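# Place bottles on ledges matching their cap colours

## Task

Put every bottle upright on the wall ledge whose label strip has the same colour as that bottle's cap, so that the bottle's entire base rests on that ledge.

## Robot and tools

Robot: two seven-joint arms, left_arm and right_arm, each with a two-finger gripper. One number drives both fingers of a gripper. Cameras: cam_high and cam_low, each 896x504 pixels.

Frame: all positions are in metres in one scene frame. Its origin is on the plane z = 0, directly under the midpoint between the two arm bases, which sit 0.70 m above it. +z is up, +x is forward (the direction both arms face), and left_arm is on the +y side. Image left and right do not follow the arm names. Orientations are quaternions written w first (qw, qx, qy, qz). The reported hand position and orientation can be a few centimetres off, more at long reach.

Gripper axes: the fingers point along the gripper's +z and close along its y. end_effector_position is the point between the pads when closed, just under 1 cm behind the fingertips. When the fingers close, the tips move about 17 mm further along +z, mostly while the pads are still more than 70 mm apart.

Row layout (used by execute_actions and move): one flat list of 16 numbers covering both arms, even if only one arm moves. The order is: left_arm x, y, z, qw, qx, qy, qz, opening, then the same eight for right_arm. x, y, z and the quaternion are an absolute pose for that gripper in the scene frame, not an offset. opening runs from -1 (closed) to +1 (fully open, 0.145 m). It is an absolute command, and 0 is a real command. Going from fully open to closed takes at least about 0.5 s.

execute_actions(actions, cameras): actions is a list of actions. Each action is a table of up to 15 rows, and each row lasts one control step of 1/30 s. If a table is shorter than 15 rows, its last row is repeated to fill the 15 steps. Each target must lie within 0.6 m of that gripper's current position along every one of the gripper's own axes. Otherwise that action is refused for both arms, and the whole call is refused if its first action fails this check against the last reported state. An empty actions list just reports the state and images. cameras is a list of names: omitted, null or ["all"] gives all cameras, [] gives none, and an unknown name invalidates the call.

move(target, speed, blend, opening_speed, blocking, cameras): drives each gripper in a straight line from its Hand target to the given pose. target is one 16-number row or a list of up to 15 rows, with no 0.6 m limit. speed is in m/s, from 0.002 to 1.1, default 0.25. Turning is capped at twice that value in rad/s. You can give one speed or one per target. blend, in metres, rounds the corners at intermediate targets; the default 0 stops at each one. opening_speed, if given, is how fast the opening command changes per second on the -1..1 scale, at least 0.2. The paths do not avoid obstacles or the other arm. Grippers lag, stray and can overshoot speed, especially with a nearly straight arm. A run is cut off after 10 s. A new opening in a later row is applied only once everything is at rest at that row. blocking=false returns after about 0.5 s while the move keeps going, and a new move then takes over from it. The result adds a move: line. done means the arm is at rest within 3 mm and 2 degrees of its target. Other endings include off_target, moving, held (a check or the clearance check blocked steps) and fault. limits=paced means the commanded pose was clipped. None of these say whether anything was touched.

wait(seconds, cameras): seconds from 0 to 10. The arms hold their last commands, and a running move continues. stop(cameras): brakes the running move; faster moves need more room to stop. zoom_image(camera, region): region is [x0, y0, x1, y1] in image pixels, origin at the top left, at most 504x504, taken from that camera's latest image. read_manual(section): licence texts only. finished_scene(scene): give the number of the scene in progress. This ends it and cannot be undone.

Controller behaviour: each step, the commanded orientation is clipped to within 32 degrees of the measured one. A single action may stop short. After each call, the arm heads toward the Hand target shown in the result, so send the rest of the motion next. To keep an orientation, resend the same quaternion every row, not the drifted measured one. To park an arm, resend its last reported pose and the opening you want on every call. Sending the measured pose also relieves a press. A large gripper turn can swing the elbow. Equal joint values on the two arms produce mirror-image postures.

Result lines: end_effector_position and end_effector_quat_wxyz for each arm, Hand target, Tool commands, and grip_measured (opening on the -1..1 scale). The last Joint positions value is the opening in metres. Joint velocities show "within noise" when the arm is still. Joint torques include gravity, carry a fixed offset and scale plus noise, and are positive toward larger joint values. Joints 3 and 4 wrap around at ±28 N m. Action calls also list positions at some steps. MOTOR HOT appears at 85 °C. At 100 °C an OVER-TEMPERATURE FAULT stops that arm for 30–60 s or more, sometimes with no warning first.

Gripping: keep commanding an opening well below grip_measured. The further below, the harder the squeeze, up to about 10 N per pad for objects up to about 11 cm wide. Closing fast can squeeze harder.

Avoid: dropping bottles or letting go while they move; slamming, hard hits or heavy pushes; knocking anything out of the work area; any contact or pressing between the two arms, including one gripper closing on the other's fingers. The clearance check does not stop gripper-to-gripper contact. Avoid holding loads or keeping an arm stretched or straining for long, since this heats the motors. Loose objects may occasionally get a brief push. The bottles must stay upright on the correct ledges after the robot lets go.

Each tool is called as a command line: name --argument value for each argument, lists and objects as JSON in quotes; but a table of rows of numbers goes row by row, as --pt "numbers of a row", without its own name.

## Session

execute_actions --actions '[]'

zoom_image --camera "cam_high" --region '[420, 190, 700, 430]'

zoom_image --camera "cam_low" --region '[320, 130, 620, 400]'

Scene clock: 0.00 s.
left_arm: end_effector_position=(+0.2239, +0.1828, +0.6144) grip_measured=+1.00 end_effector_quat_wxyz=(-0.319, +0.395, -0.515, +0.691) | right_arm: end_effector_position=(+0.4009, -0.1655, +0.3728) grip_measured=+1.00 end_effector_quat_wxyz=(+0.260, +0.265, +0.837, +0.401)
Joint positions: left_arm=[-1.106 0.942 0.535 2.339 -0.48 -0.199 -0.367 0.145] | right_arm=[0.583 0.619 -0.841 0.925 -1.182 -0.496 -0.047 0.145]
Joint velocities: within noise
Joint torques (N m): no reading
Motor temperatures (°C): left_arm=[26 21 24 20 21 23 22] | right_arm=[20 22 22 19 20 19 21]
Hand target: left_arm +0.2239, +0.1828, +0.6144; -0.319, +0.395, -0.515, +0.691 | right_arm +0.4009, -0.1655, +0.3728; +0.260, +0.265, +0.837, +0.401
Tool commands: left_gripper/opening=+1.0 right_gripper/opening=+1.0

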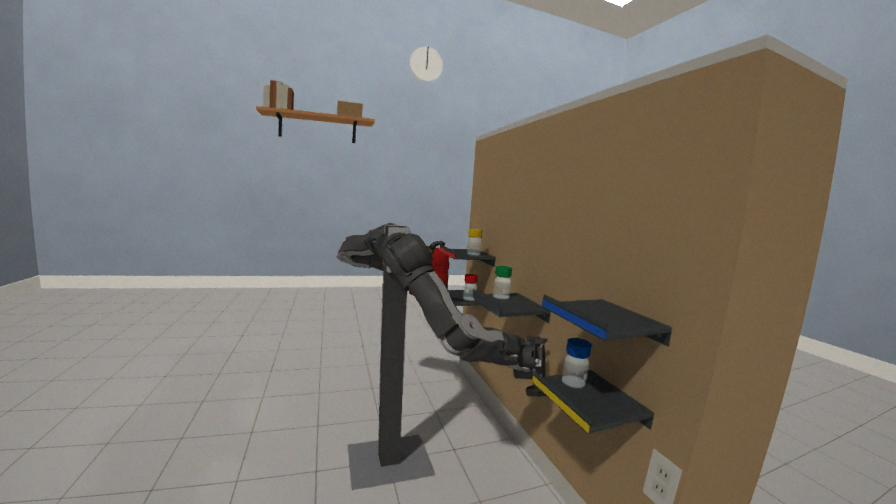

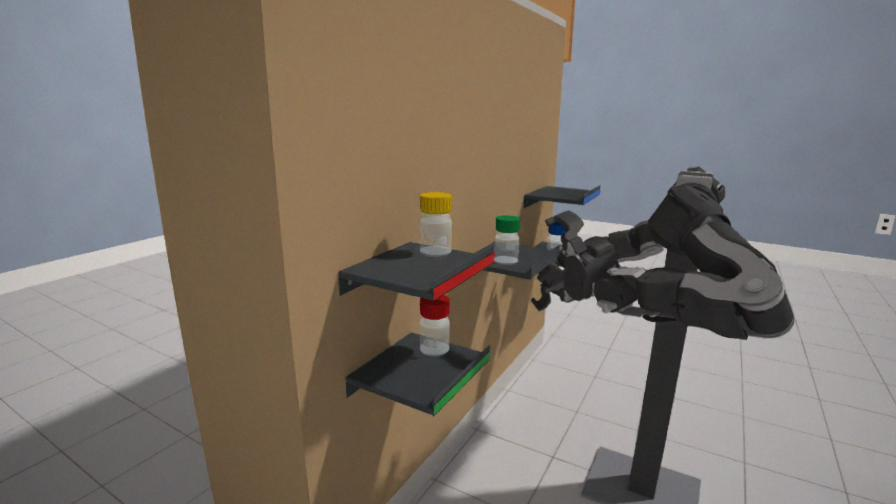

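Scaled by 1.800 from the camera's 896x504 image, which has a finer 1280x720 frame.

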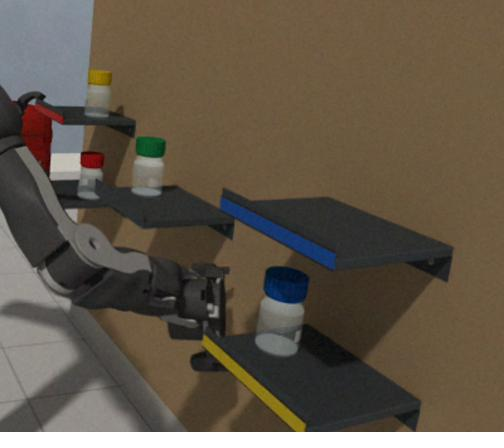

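Scaled by 1.680 from the camera's 896x504 image, which has a finer 1280x720 frame.

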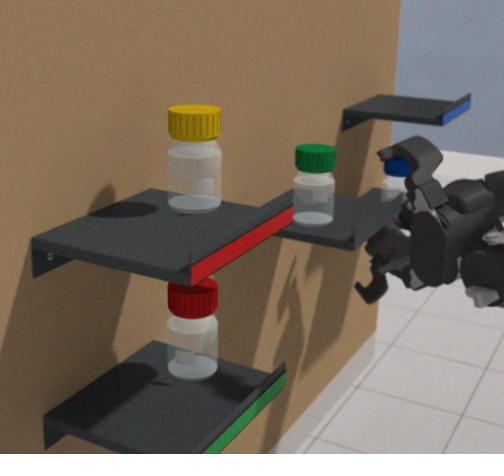

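move --pt "0.24 0.3 0.65 0 0.7071 0 0.7071 1 0.3 -0.14 0.45 0 0.7071 0 0.7071 1" --pt "0.24 0.325 0.68 0 0.7071 0 0.7071 1 0.25 0.0 0.58 0 0.7071 0 0.7071 1" --speed 0.3

zoom_image --camera "cam_low" --region '[400, 170, 640, 320]'

zoom_image --camera "cam_high" --region '[420, 220, 620, 340]'

Scene clock: 49.30 s.
left_arm: end_effector_position=(+0.2403, +0.3249, +0.6803) grip_measured=+1.00 end_effector_quat_wxyz=(-0.001, +0.706, +0.001, +0.708) | right_arm: end_effector_position=(+0.2610, -0.0192, +0.5770) grip_measured=+1.00 end_effector_quat_wxyz=(+0.027, +0.703, -0.004, +0.711)
Joint positions: left_arm=[-1.409 0.876 1.398 2.249 1.46 0.024 0.007 0.145] | right_arm=[-0.244 -0.076 -0.823 2.133 -0.289 0.449 -0.721 0.145]
Joint velocities: within noise
Joint torques (N m): left_arm=[-0.38 0.94 3 0.64 0.19 -0.52 0.23] | right_arm=[-3.47 -11.33 -15.25 3.88 -0.8 -0.22 -0.17]
Motor temperatures (°C): left_arm=[25 21 25 21 21 23 23] | right_arm=[23 23 24 20 20 19 21]
Hand target: left_arm +0.2400, +0.3250, +0.6800; +0.000, +0.707, +0.000, +0.707 | right_arm +0.2507, -0.0008, +0.5806; +0.000, +0.707, +0.000, +0.708
Off the commanded pose: left_arm 0.000 m, 0 deg | right_arm 0.022 m, 3 deg.
joint sent to its limit (left arm) — joint 1 (shoulder pitch), lower limit. The joint targets still meet the commanded pose.
move: off_target (right_arm)

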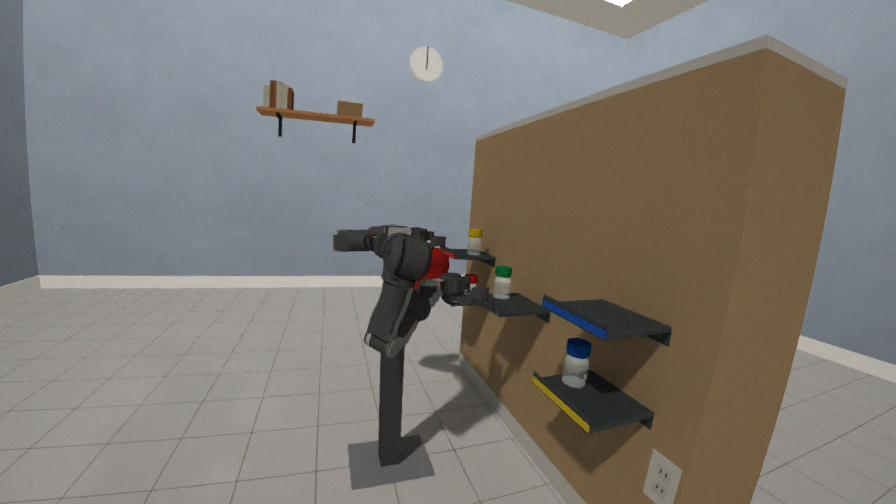

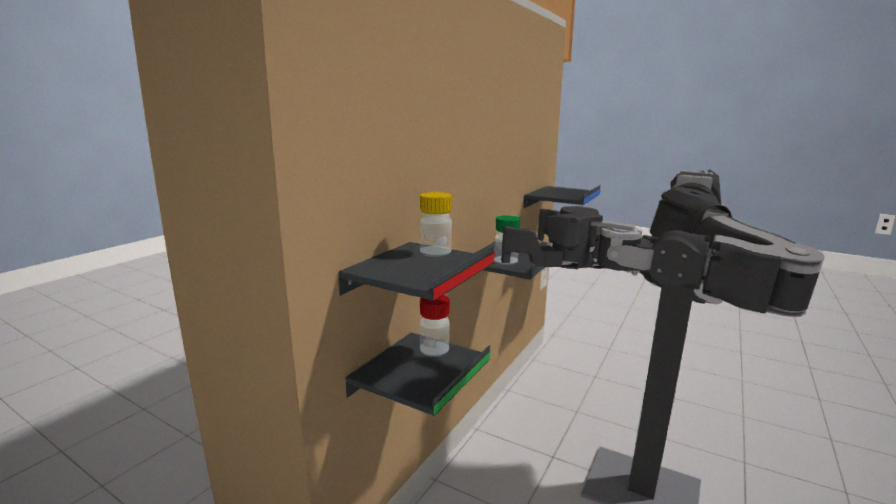

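Scaled by 2.100 from the camera's 896x504 image, which has a finer 1280x720 frame.

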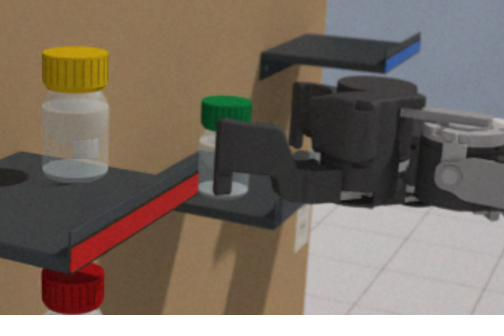

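Scaled by 2.520 from the camera's 896x504 image, which has a finer 1280x720 frame.

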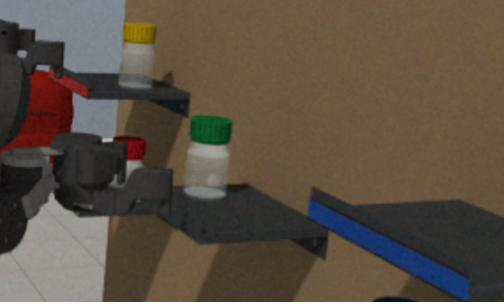

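move --pt "0.35 0.325 0.68 0 0.7071 0 0.7071 1 0.27 -0.2 0.6 0 0.7071 0 0.7071 1" --pt "0.38 0.325 0.677 0 0.7071 0 0.7071 1 0.24 -0.35 0.71 0 0.7071 0 0.7071 1" --pt "0.38 0.325 0.677 0 0.7071 0 0.7071 1 0.37 -0.36 0.70 0 0.7071 0 0.7071 1" --speed 0.2

zoom_image --camera "cam_low" --region '[400, 170, 560, 300]'

zoom_image --camera "cam_high" --region '[420, 210, 660, 430]'

Scene clock: 66.37 s.
left_arm: end_effector_position=(+0.3801, +0.3241, +0.6803) grip_measured=+1.00 end_effector_quat_wxyz=(+0.001, +0.704, -0.002, +0.710) | right_arm: end_effector_position=(+0.3696, -0.3594, +0.7020) grip_measured=+1.00 end_effector_quat_wxyz=(+0.000, +0.707, +0.003, +0.708)
Joint positions: left_arm=[-1.407 1.603 1.319 1.766 1.556 -0.094 -0.223 0.145] | right_arm=[-0.005 1.304 0.284 1.674 1.319 0.295 -0.022 0.145]
Joint velocities: within noise
Joint torques (N m): left_arm=[4.42 1.46 2.47 0.14 0.08 -0.68 -0.02] | right_arm=[3.68 6.84 3.23 1.13 0.11 -0.54 -0.16]
Motor temperatures (°C): left_arm=[25 21 25 21 21 24 22] | right_arm=[22 25 32 20 20 19 21]
Hand target: left_arm +0.3800, +0.3250, +0.6769; +0.000, +0.707, +0.000, +0.707 | right_arm +0.3700, -0.3600, +0.7000; +0.000, +0.707, +0.000, +0.707
Off the commanded pose: left_arm 0.003 m, 1 deg | right_arm 0.002 m, 0 deg.
joint sent to its limit (left arm) — joint 1 (shoulder pitch), lower limit. The joint targets still meet the commanded pose.
move: done

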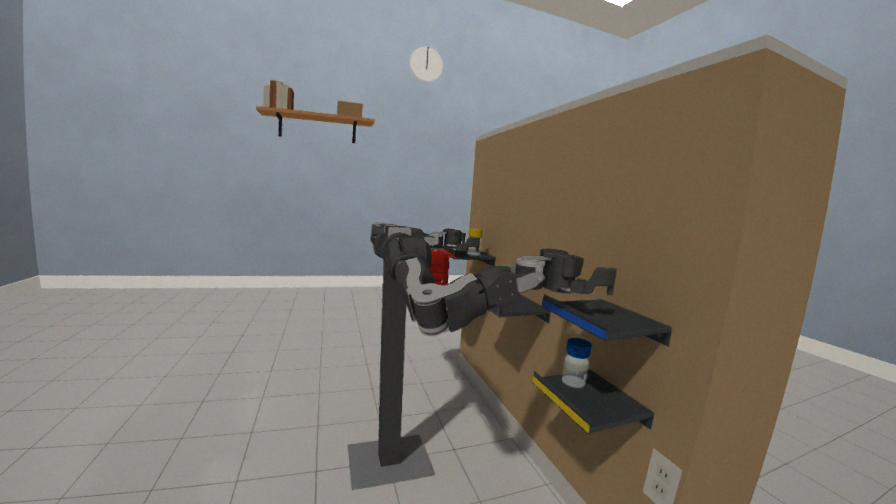

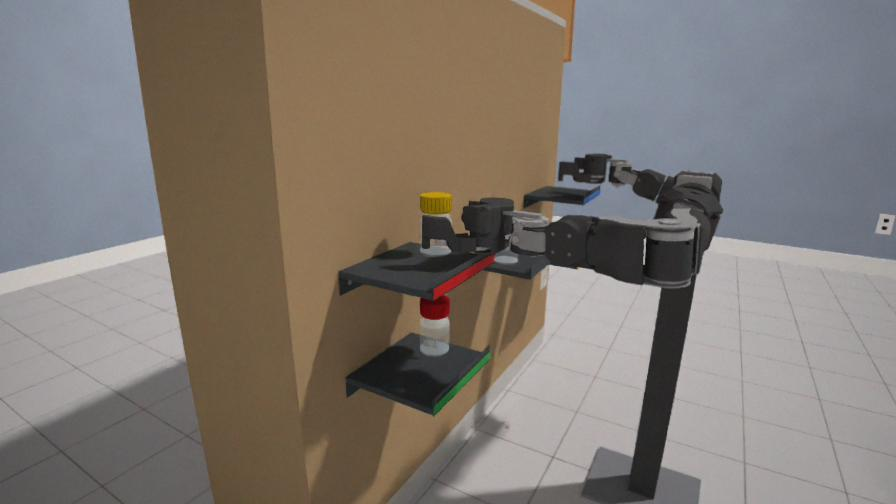

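Scaled by 3.150 from the camera's 896x504 image, which has a finer 1280x720 frame.

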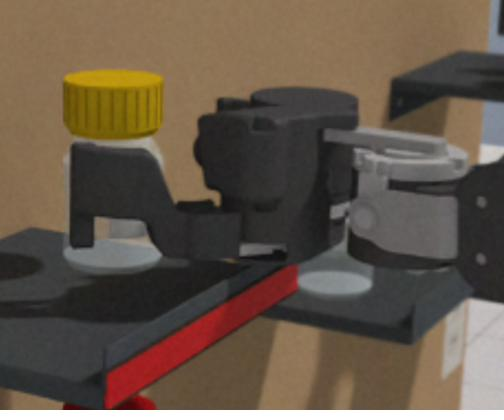

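Scaled by 2.100 from the camera's 896x504 image, which has a finer 1280x720 frame.

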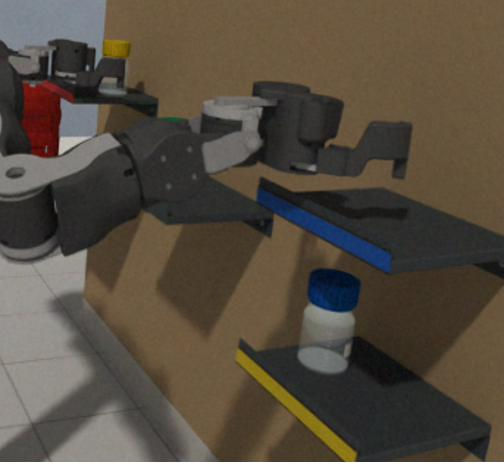

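move --pt "0.386 0.325 0.674 0 0.7071 0 0.7071 1 0.25 -0.36 0.68 0 0.7071 0 0.7071 1" --pt "0.386 0.325 0.674 0 0.7071 0 0.7071 -0.6 0.25 -0.36 0.489 0 0.7071 0 0.7071 1" --pt "0.386 0.325 0.70 0 0.7071 0 0.7071 -0.6 0.33 -0.362 0.487 0 0.7071 0 0.7071 1" --speed 0.2 --opening_speed 1.5

zoom_image --camera "cam_low" --region '[400, 150, 620, 300]'

zoom_image --camera "cam_high" --region '[480, 290, 680, 440]'

Scene clock: 87.07 s.
left_arm: end_effector_position=(+0.3864, +0.3247, +0.6972) grip_measured=-0.24 end_effector_quat_wxyz=(-0.001, +0.711, -0.001, +0.703) | right_arm: end_effector_position=(+0.3299, -0.3620, +0.4889) grip_measured=+1.00 end_effector_quat_wxyz=(+0.000, +0.705, +0.001, +0.710)
Joint positions: left_arm=[-1.331 1.63 1.33 1.74 1.584 0.007 -0.227 0.058] | right_arm=[-0.17 0.611 0.334 1.36 0.64 -0.152 0.4 0.145]
Joint velocities: within noise
Joint torques (N m): left_arm=[6.13 1.38 4.07 0.38 0.05 -0.81 0.14] | right_arm=[2.6 5.87 2.13 3.25 0.31 -0.23 -0.12]
Motor temperatures (°C): left_arm=[25 21 26 21 21 24 22] | right_arm=[22 25 27 20 20 20 21]
Hand target: left_arm +0.3860, +0.3250, +0.7000; +0.000, +0.707, +0.000, +0.707 | right_arm +0.3300, -0.3620, +0.4870; +0.000, +0.707, +0.000, +0.707
Off the commanded pose: left_arm 0.003 m, 1 deg | right_arm 0.002 m, 0 deg.
move: done

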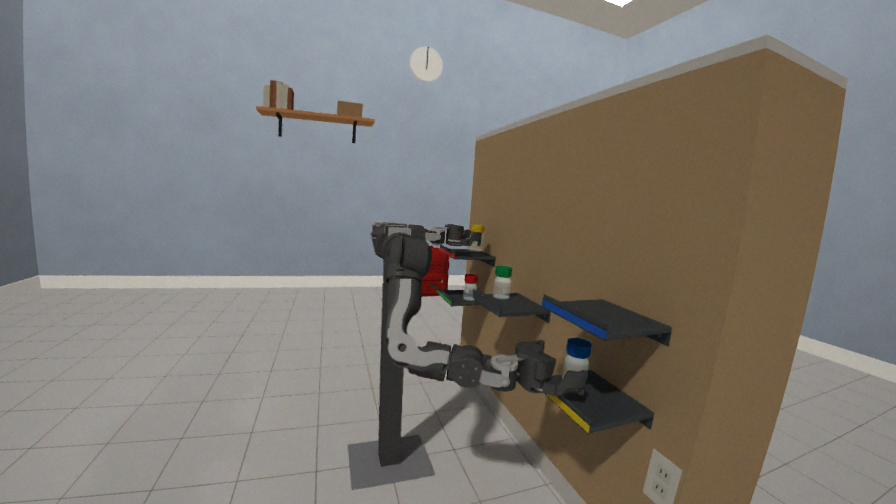

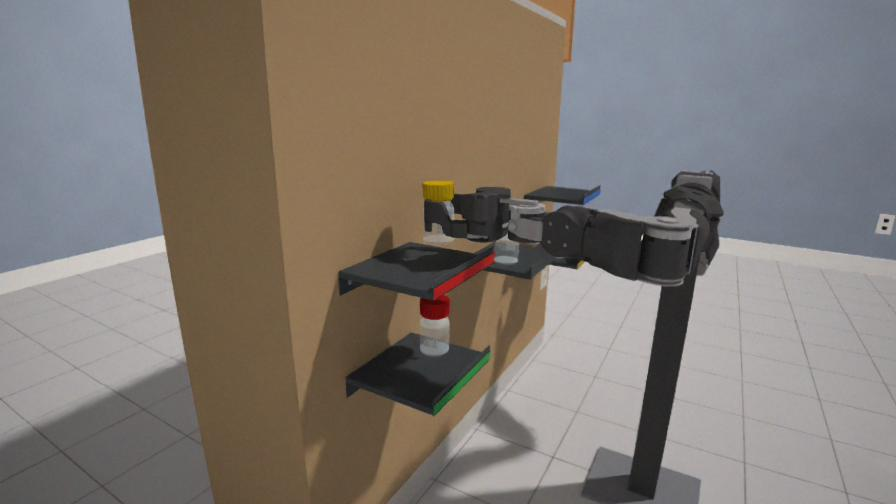

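Scaled by 2.291 from the camera's 896x504 image, which has a finer 1280x720 frame.

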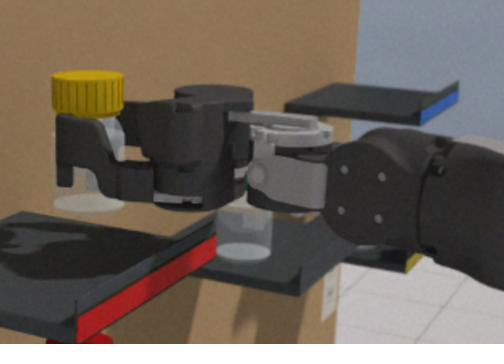

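Scaled by 2.520 from the camera's 896x504 image, which has a finer 1280x720 frame.

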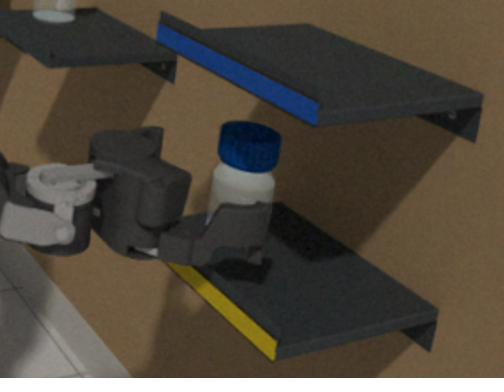

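move --target '[0.386,0.325,0.70,0,0.7071,0,0.7071,-0.6,0.36,-0.362,0.483,0,0.7071,0,0.7071,1]' --speed 0.12

move --target '[0.386,0.325,0.70,0,0.7071,0,0.7071,-0.6,0.36,-0.362,0.483,0,0.7071,0,0.7071,-0.6]' --opening_speed 1.5

zoom_image --camera "cam_high" --region '[480, 290, 680, 440]'

Scene clock: 97.53 s.
left_arm: end_effector_position=(+0.3864, +0.3247, +0.6972) grip_measured=-0.24 end_effector_quat_wxyz=(-0.001, +0.711, -0.001, +0.703) | right_arm: end_effector_position=(+0.3602, -0.3630, +0.4854) grip_measured=+1.00 end_effector_quat_wxyz=(+0.001, +0.706, +0.000, +0.709)
Joint positions: left_arm=[-1.331 1.63 1.33 1.74 1.584 0.007 -0.227 0.058] | right_arm=[0 0.611 0.248 1.223 0.598 -0.152 0.398 0.145]
Joint velocities: within noise
Joint torques (N m): left_arm=[6.16 1.38 4.07 0.38 0.05 -0.81 0.14] | right_arm=[3.18 5.53 1.62 3.08 0.3 -0.44 0.02]
Motor temperatures (°C): left_arm=[26 21 26 21 21 24 22] | right_arm=[21 25 26 20 20 20 21]
Hand target: left_arm +0.3860, +0.3250, +0.7000; +0.000, +0.707, +0.000, +0.707 | right_arm +0.3600, -0.3620, +0.4831; +0.000, +0.707, +0.000, +0.707
Off the commanded pose: left_arm 0.003 m, 1 deg | right_arm 0.003 m, 0 deg.
move: done

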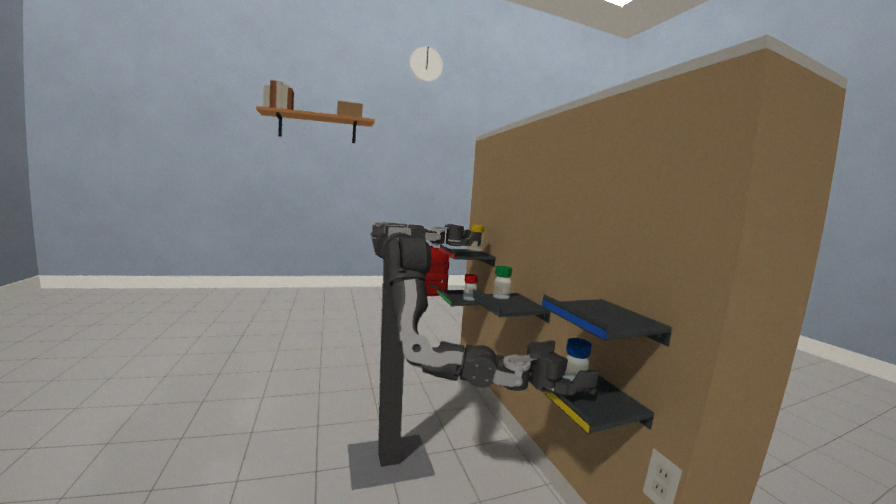

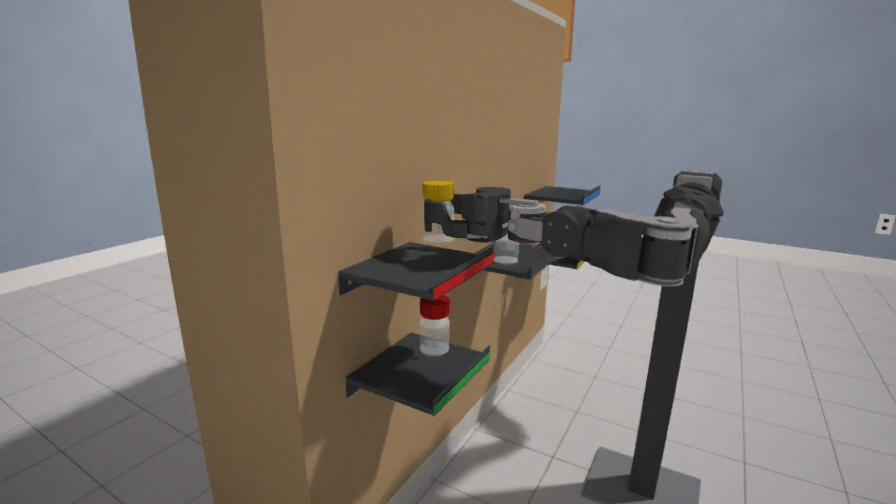

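Scene clock: 98.80 s.
left_arm: end_effector_position=(+0.3864, +0.3247, +0.6972) grip_measured=-0.24 end_effector_quat_wxyz=(-0.001, +0.711, -0.001, +0.703) | right_arm: end_effector_position=(+0.3602, -0.3623, +0.4848) grip_measured=-0.30 end_effector_quat_wxyz=(+0.000, +0.706, +0.001, +0.708)
Joint positions: left_arm=[-1.331 1.63 1.33 1.74 1.584 0.007 -0.227 0.058] | right_arm=[0 0.61 0.248 1.222 0.596 -0.152 0.401 0.053]
Joint velocities: within noise
Joint torques (N m): left_arm=[6.18 1.38 4.07 0.36 0.05 -0.82 0.14] | right_arm=[3.28 5.5 2.02 3.23 0.33 -0.43 -0.04]
Motor temperatures (°C): left_arm=[26 21 26 21 21 24 22] | right_arm=[21 25 26 20 20 20 21]
Hand target: left_arm +0.3860, +0.3250, +0.7000; +0.000, +0.707, +0.000, +0.707 | right_arm +0.3599, -0.3621, +0.4829; +0.000, +0.707, +0.000, +0.707
Off the commanded pose: left_arm 0.003 m, 1 deg | right_arm 0.002 m, 0 deg.
move: done

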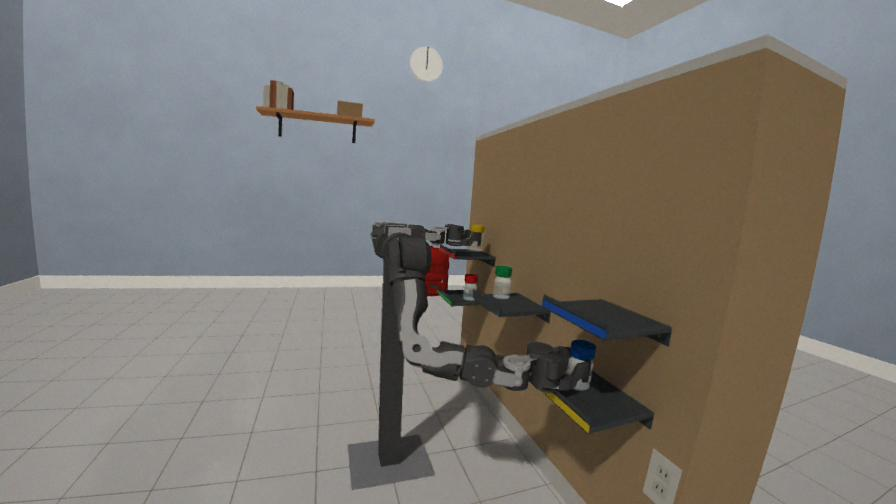

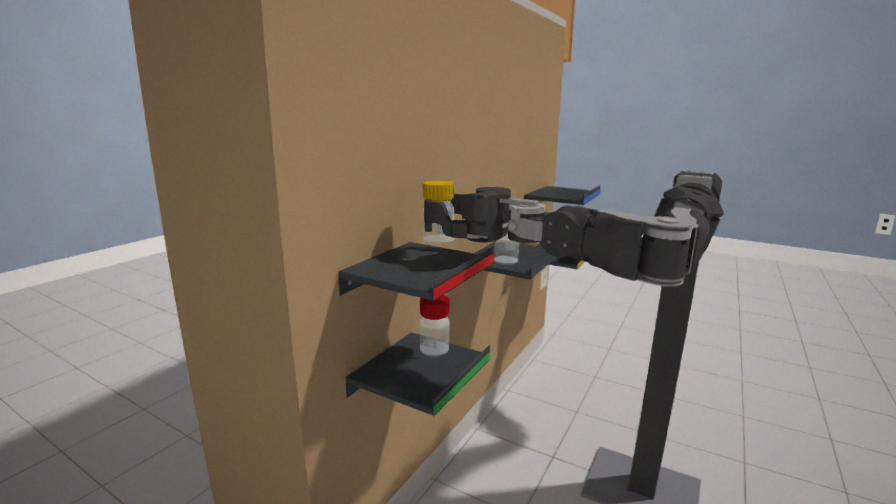

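Scaled by 2.520 from the camera's 896x504 image, which has a finer 1280x720 frame.

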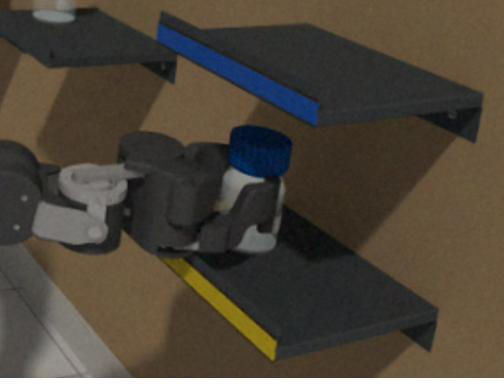

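move --pt "0.386 0.325 0.70 0 0.7071 0 0.7071 -0.6 0.36 -0.362 0.507 0 0.7071 0 0.7071 -0.6" --pt "0.386 0.325 0.70 0 0.7071 0 0.7071 -0.6 0.25 -0.362 0.51 0 0.7071 0 0.7071 -0.6" --pt "0.386 0.325 0.70 0 0.7071 0 0.7071 -0.6 0.24 -0.365 0.72 0 0.7071 0 0.7071 -0.6" --pt "0.386 0.325 0.70 0 0.7071 0 0.7071 -0.6 0.365 -0.375 0.72 0 0.7071 0 0.7071 -0.6" --speed '[0.12,0.2,0.25,0.2]'

zoom_image --camera "cam_high" --region '[500, 220, 680, 350]'

zoom_image --camera "cam_low" --region '[500, 130, 640, 220]'

Scene clock: 113.30 s.
left_arm: end_effector_position=(+0.3864, +0.3247, +0.6972) grip_measured=-0.24 end_effector_quat_wxyz=(-0.001, +0.711, -0.001, +0.703) | right_arm: end_effector_position=(+0.3647, -0.3744, +0.7180) grip_measured=-0.30 end_effector_quat_wxyz=(-0.001, +0.711, +0.002, +0.703)
Joint positions: left_arm=[-1.331 1.63 1.33 1.74 1.584 0.007 -0.227 0.058] | right_arm=[-0.144 1.394 0.432 1.622 1.402 0.302 0.029 0.053]
Joint velocities: within noise
Joint torques (N m): left_arm=[6.16 1.38 4.08 0.38 0.05 -0.82 0.14] | right_arm=[4.23 8.06 3.63 0.92 0.23 -0.82 -0.14]
Motor temperatures (°C): left_arm=[26 21 27 21 21 25 22] | right_arm=[22 25 25 20 20 20 21]
Hand target: left_arm +0.3860, +0.3250, +0.7000; +0.000, +0.707, +0.000, +0.707 | right_arm +0.3649, -0.3750, +0.7200; +0.000, +0.707, +0.000, +0.707
Off the commanded pose: left_arm 0.003 m, 1 deg | right_arm 0.002 m, 1 deg.
move: done

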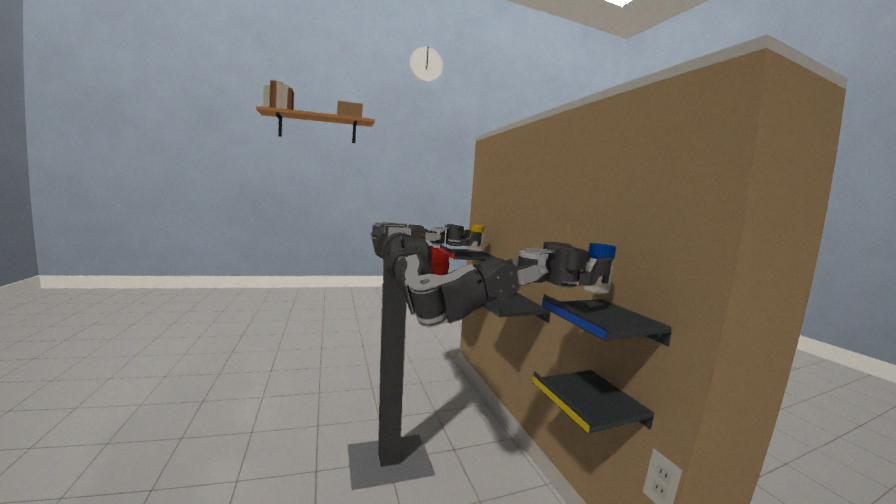

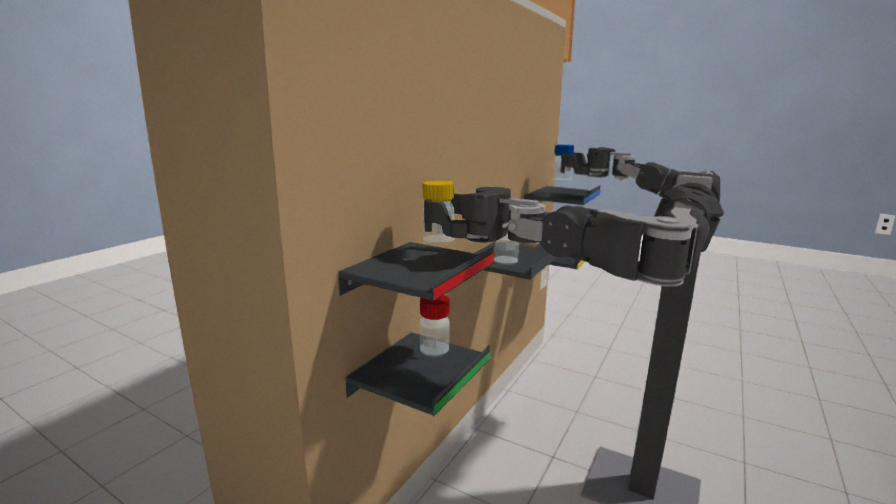

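Scaled by 2.800 from the camera's 896x504 image, which has a finer 1280x720 frame.

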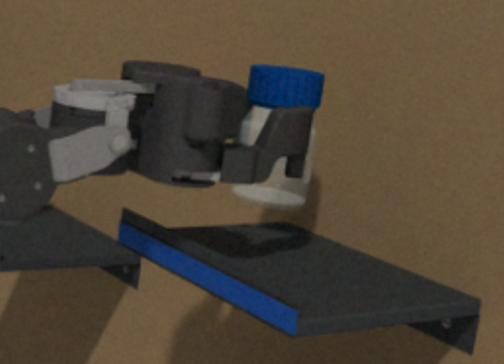

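Scaled by 3.600 from the camera's 896x504 image, which has a finer 1280x720 frame.

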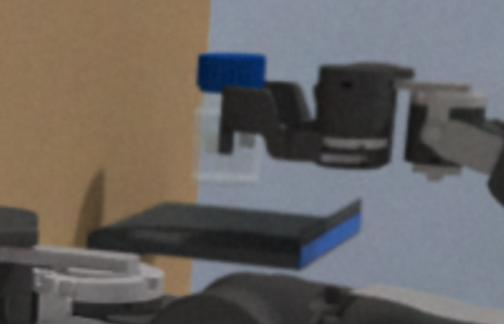

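move --target '[0.386,0.325,0.70,0,0.7071,0,0.7071,-0.6,0.36,-0.375,0.694,0,0.7071,0,0.7071,-0.6]' --speed 0.1

zoom_image --camera "cam_high" --region '[530, 220, 650, 350]'

zoom_image --camera "cam_low" --region '[510, 130, 610, 210]'

Scene clock: 121.77 s.
left_arm: end_effector_position=(+0.3864, +0.3247, +0.6972) grip_measured=-0.24 end_effector_quat_wxyz=(-0.001, +0.711, -0.001, +0.703) | right_arm: end_effector_position=(+0.3605, -0.3756, +0.6884) grip_measured=-0.30 end_effector_quat_wxyz=(+0.001, +0.715, -0.002, +0.699)
Joint positions: left_arm=[-1.331 1.63 1.33 1.74 1.584 0.007 -0.227 0.058] | right_arm=[-0.177 1.284 0.439 1.646 1.298 0.287 0.046 0.053]
Joint velocities: within noise
Joint torques (N m): left_arm=[6.16 1.38 4.07 0.36 0.05 -0.82 0.14] | right_arm=[4.02 7.24 6.19 1.74 0.08 -0.73 0.16]
Motor temperatures (°C): left_arm=[26 21 28 21 21 25 22] | right_arm=[22 25 25 20 20 20 21]
Hand target: left_arm +0.3860, +0.3250, +0.7000; +0.000, +0.707, +0.000, +0.707 | right_arm +0.3600, -0.3750, +0.6939; +0.000, +0.707, +0.000, +0.707
Off the commanded pose: left_arm 0.003 m, 1 deg | right_arm 0.006 m, 1 deg.
move: off_target (right_arm)

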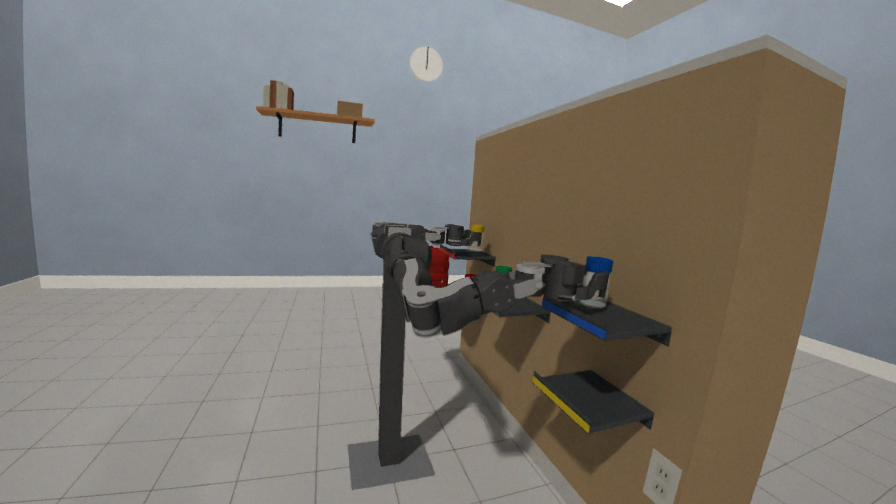

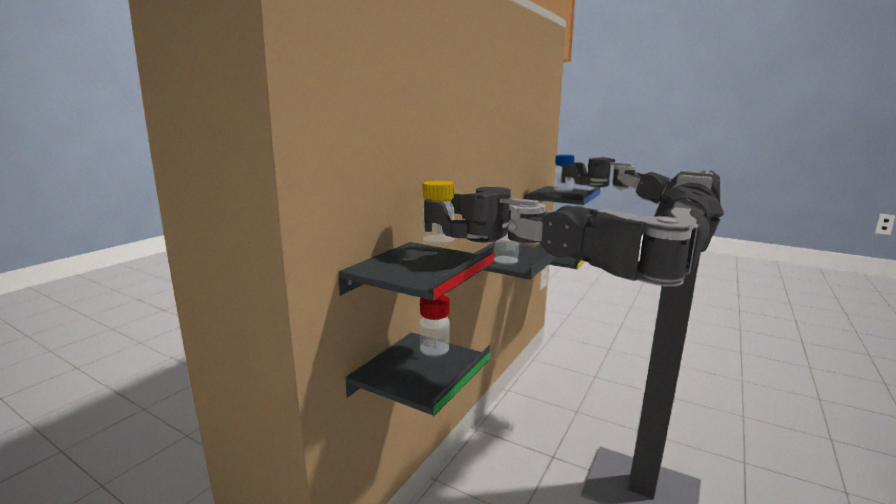

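Scaled by 3.877 from the camera's 896x504 image, which has a finer 1280x720 frame.

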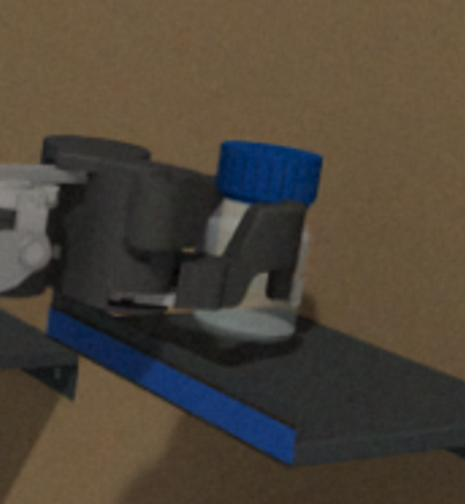

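Scaled by 5.040 from the camera's 896x504 image, which has a finer 1280x720 frame.

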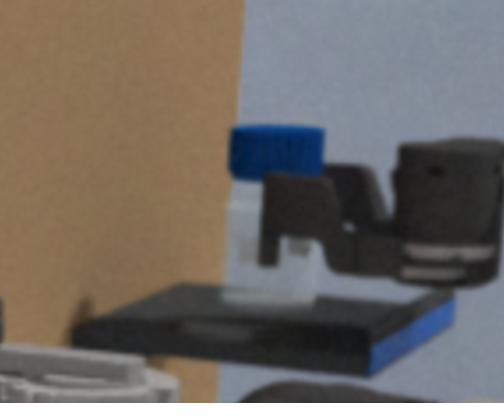

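move --target '[0.386,0.325,0.70,0,0.7071,0,0.7071,-0.6,0.36,-0.375,0.688,0,0.7071,0,0.7071,-0.6]' --speed 0.05 --cameras '[]'

move --target '[0.386,0.325,0.70,0,0.7071,0,0.7071,-0.6,0.36,-0.375,0.682,0,0.7071,0,0.7071,-0.6]' --speed 0.05

zoom_image --camera "cam_high" --region '[530, 220, 650, 350]'

Scene clock: 129.93 s.
left_arm: end_effector_position=(+0.3864, +0.3247, +0.6972) grip_measured=-0.24 end_effector_quat_wxyz=(-0.001, +0.711, -0.001, +0.703) | right_arm: end_effector_position=(+0.3599, -0.3765, +0.6860) grip_measured=-0.30 end_effector_quat_wxyz=(+0.002, +0.712, -0.002, +0.702)
Joint positions: left_arm=[-1.331 1.63 1.33 1.74 1.584 0.007 -0.227 0.058] | right_arm=[-0.177 1.267 0.439 1.646 1.28 0.279 0.051 0.053]
Joint velocities: within noise
Joint torques (N m): left_arm=[6.16 1.38 4.07 0.36 0.05 -0.81 0.14] | right_arm=[3.89 7.19 3.89 1.73 0.11 -0.82 0.17]
Motor temperatures (°C): left_arm=[26 21 28 21 21 25 22] | right_arm=[22 25 25 20 20 20 21]
Hand target: left_arm +0.3860, +0.3250, +0.7000; +0.000, +0.707, +0.000, +0.707 | right_arm +0.3600, -0.3750, +0.6880; +0.000, +0.707, +0.000, +0.707
Off the commanded pose: left_arm 0.003 m, 1 deg | right_arm 0.002 m, 1 deg.
move: done
No camera images: "cameras" was empty.

Scene clock: 130.67 s.
left_arm: end_effector_position=(+0.3864, +0.3247, +0.6972) grip_measured=-0.24 end_effector_quat_wxyz=(-0.001, +0.711, -0.001, +0.703) | right_arm: end_effector_position=(+0.3597, -0.3762, +0.6809) grip_measured=-0.30 end_effector_quat_wxyz=(+0.002, +0.711, -0.002, +0.703)
Joint positions: left_arm=[-1.331 1.63 1.33 1.74 1.584 0.007 -0.227 0.058] | right_arm=[-0.177 1.25 0.43 1.646 1.263 0.266 0.057 0.053]
Joint velocities: within noise
Joint torques (N m): left_arm=[6.16 1.38 4.08 0.38 0.05 -0.81 0.14] | right_arm=[3.94 7.13 3.43 1.63 0.13 -0.81 0.15]
Motor temperatures (°C): left_arm=[26 21 28 21 21 25 22] | right_arm=[22 25 25 20 20 20 21]
Hand target: left_arm +0.3860, +0.3250, +0.7000; +0.000, +0.707, +0.000, +0.707 | right_arm +0.3600, -0.3750, +0.6821; +0.000, +0.707, +0.000, +0.707
Off the commanded pose: left_arm 0.003 m, 1 deg | right_arm 0.002 m, 1 deg.
move: done

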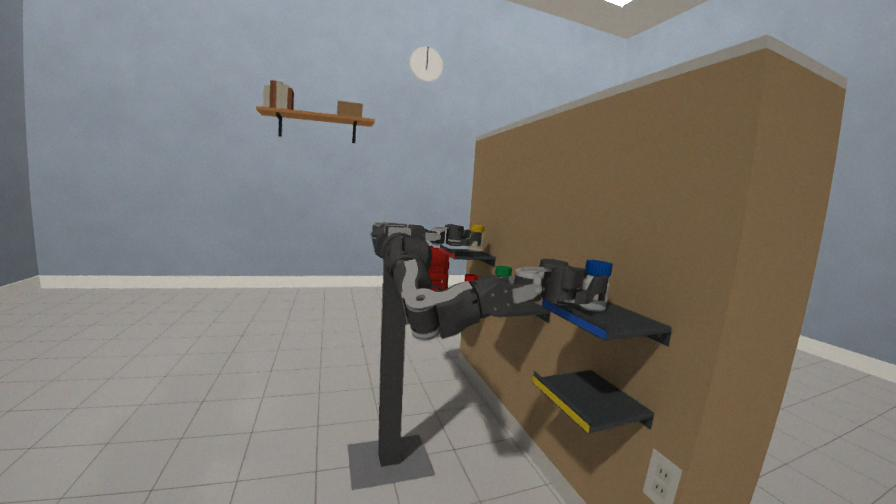

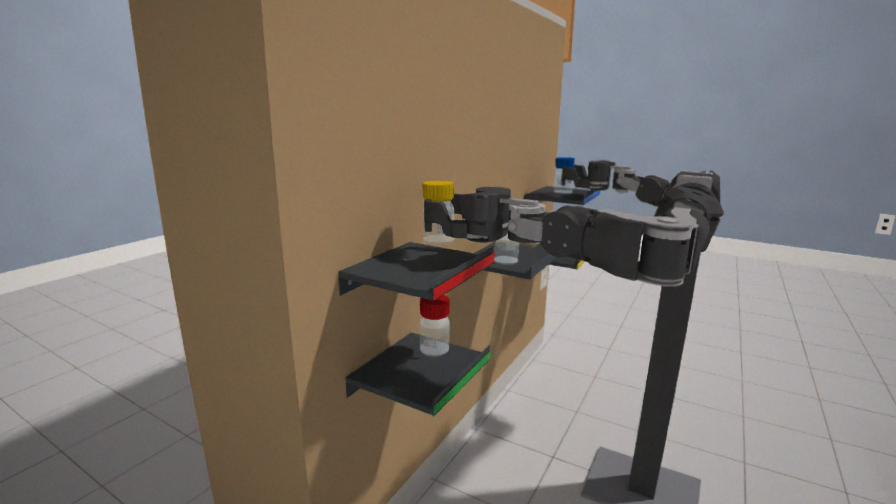

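Scaled by 3.877 from the camera's 896x504 image, which has a finer 1280x720 frame.

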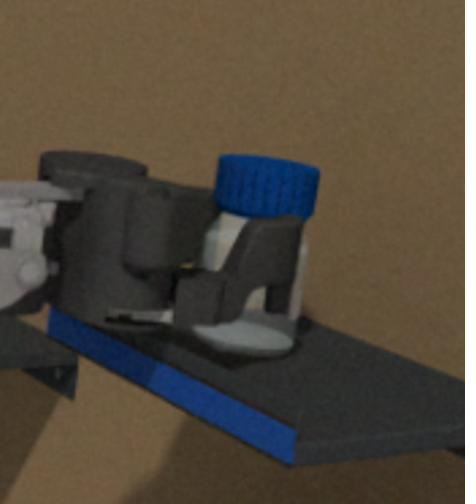

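move --target '[0.386,0.325,0.70,0,0.7071,0,0.7071,-0.6,0.36,-0.375,0.676,0,0.7071,0,0.7071,-0.6]' --speed 0.04 --cameras '[]'

move --target '[0.386,0.325,0.70,0,0.7071,0,0.7071,-0.6,0.36,-0.375,0.671,0,0.7071,0,0.7071,-0.6]' --speed 0.04

zoom_image --camera "cam_high" --region '[530, 220, 650, 350]'

Scene clock: 140.97 s.
left_arm: end_effector_position=(+0.3864, +0.3247, +0.6972) grip_measured=-0.24 end_effector_quat_wxyz=(-0.001, +0.711, -0.001, +0.703) | right_arm: end_effector_position=(+0.3598, -0.3758, +0.6775) grip_measured=-0.30 end_effector_quat_wxyz=(+0.002, +0.708, -0.001, +0.706)
Joint positions: left_arm=[-1.331 1.63 1.33 1.74 1.584 0.007 -0.227 0.058] | right_arm=[-0.177 1.237 0.42 1.645 1.248 0.247 0.061 0.053]
Joint velocities: within noise
Joint torques (N m): left_arm=[6.16 1.38 4.07 0.36 0.05 -0.82 0.14] | right_arm=[3.31 7.08 3.17 1.33 0.09 -0.71 0.17]
Motor temperatures (°C): left_arm=[26 21 28 21 21 25 22] | right_arm=[22 25 25 20 20 21 21]
Hand target: left_arm +0.3860, +0.3250, +0.7000; +0.000, +0.707, +0.000, +0.707 | right_arm +0.3600, -0.3750, +0.6760; +0.000, +0.707, +0.000, +0.707
Off the commanded pose: left_arm 0.003 m, 1 deg | right_arm 0.002 m, 0 deg.
move: done
No camera images: "cameras" was empty.

Scene clock: 141.80 s.
left_arm: end_effector_position=(+0.3864, +0.3247, +0.6972) grip_measured=-0.24 end_effector_quat_wxyz=(-0.001, +0.711, -0.001, +0.703) | right_arm: end_effector_position=(+0.3597, -0.3756, +0.6769) grip_measured=-0.30 end_effector_quat_wxyz=(+0.003, +0.701, +0.000, +0.713)
Joint positions: left_arm=[-1.331 1.63 1.33 1.74 1.584 0.007 -0.227 0.058] | right_arm=[-0.185 1.232 0.416 1.644 1.242 0.214 0.064 0.053]
Joint velocities: within noise
Joint torques (N m): left_arm=[6.16 1.38 4.07 0.38 0.05 -0.82 0.14] | right_arm=[2.25 7.29 2.65 1.14 0.23 -0.33 0.14]
Motor temperatures (°C): left_arm=[26 21 28 21 21 25 22] | right_arm=[22 25 25 20 20 21 21]
Hand target: left_arm +0.3860, +0.3250, +0.7000; +0.000, +0.707, +0.000, +0.707 | right_arm +0.3599, -0.3749, +0.6710; +0.000, +0.707, +0.000, +0.707
Off the commanded pose: left_arm 0.003 m, 1 deg | right_arm 0.006 m, 1 deg.
move: off_target (right_arm)

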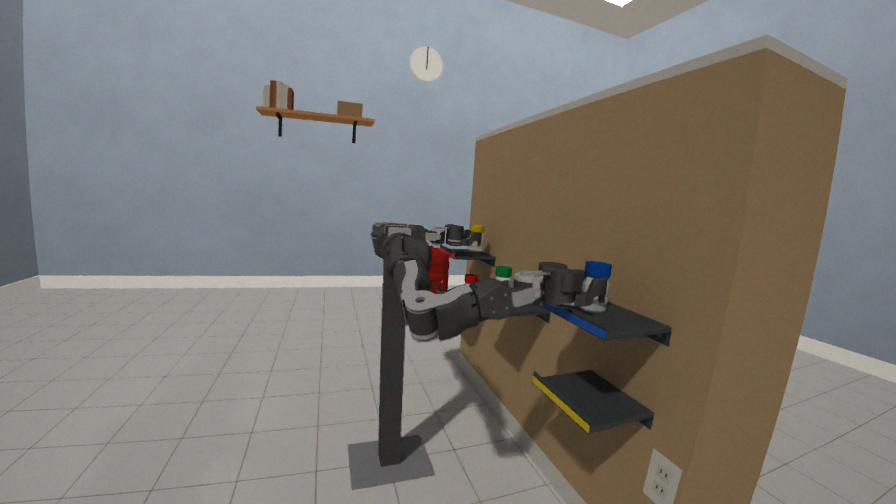

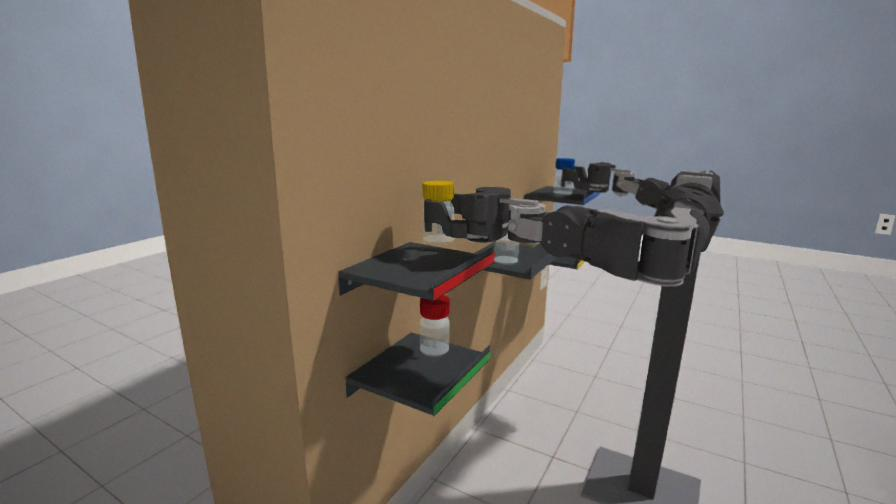

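Scaled by 3.877 from the camera's 896x504 image, which has a finer 1280x720 frame.

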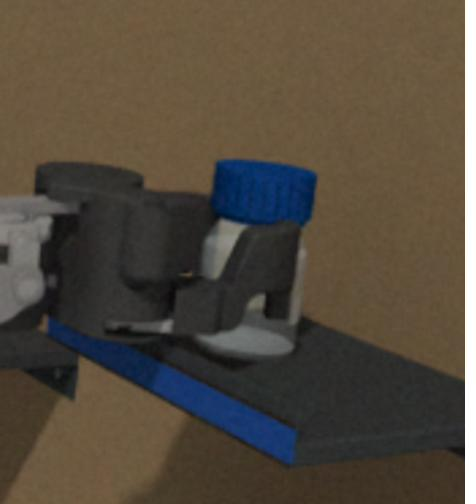

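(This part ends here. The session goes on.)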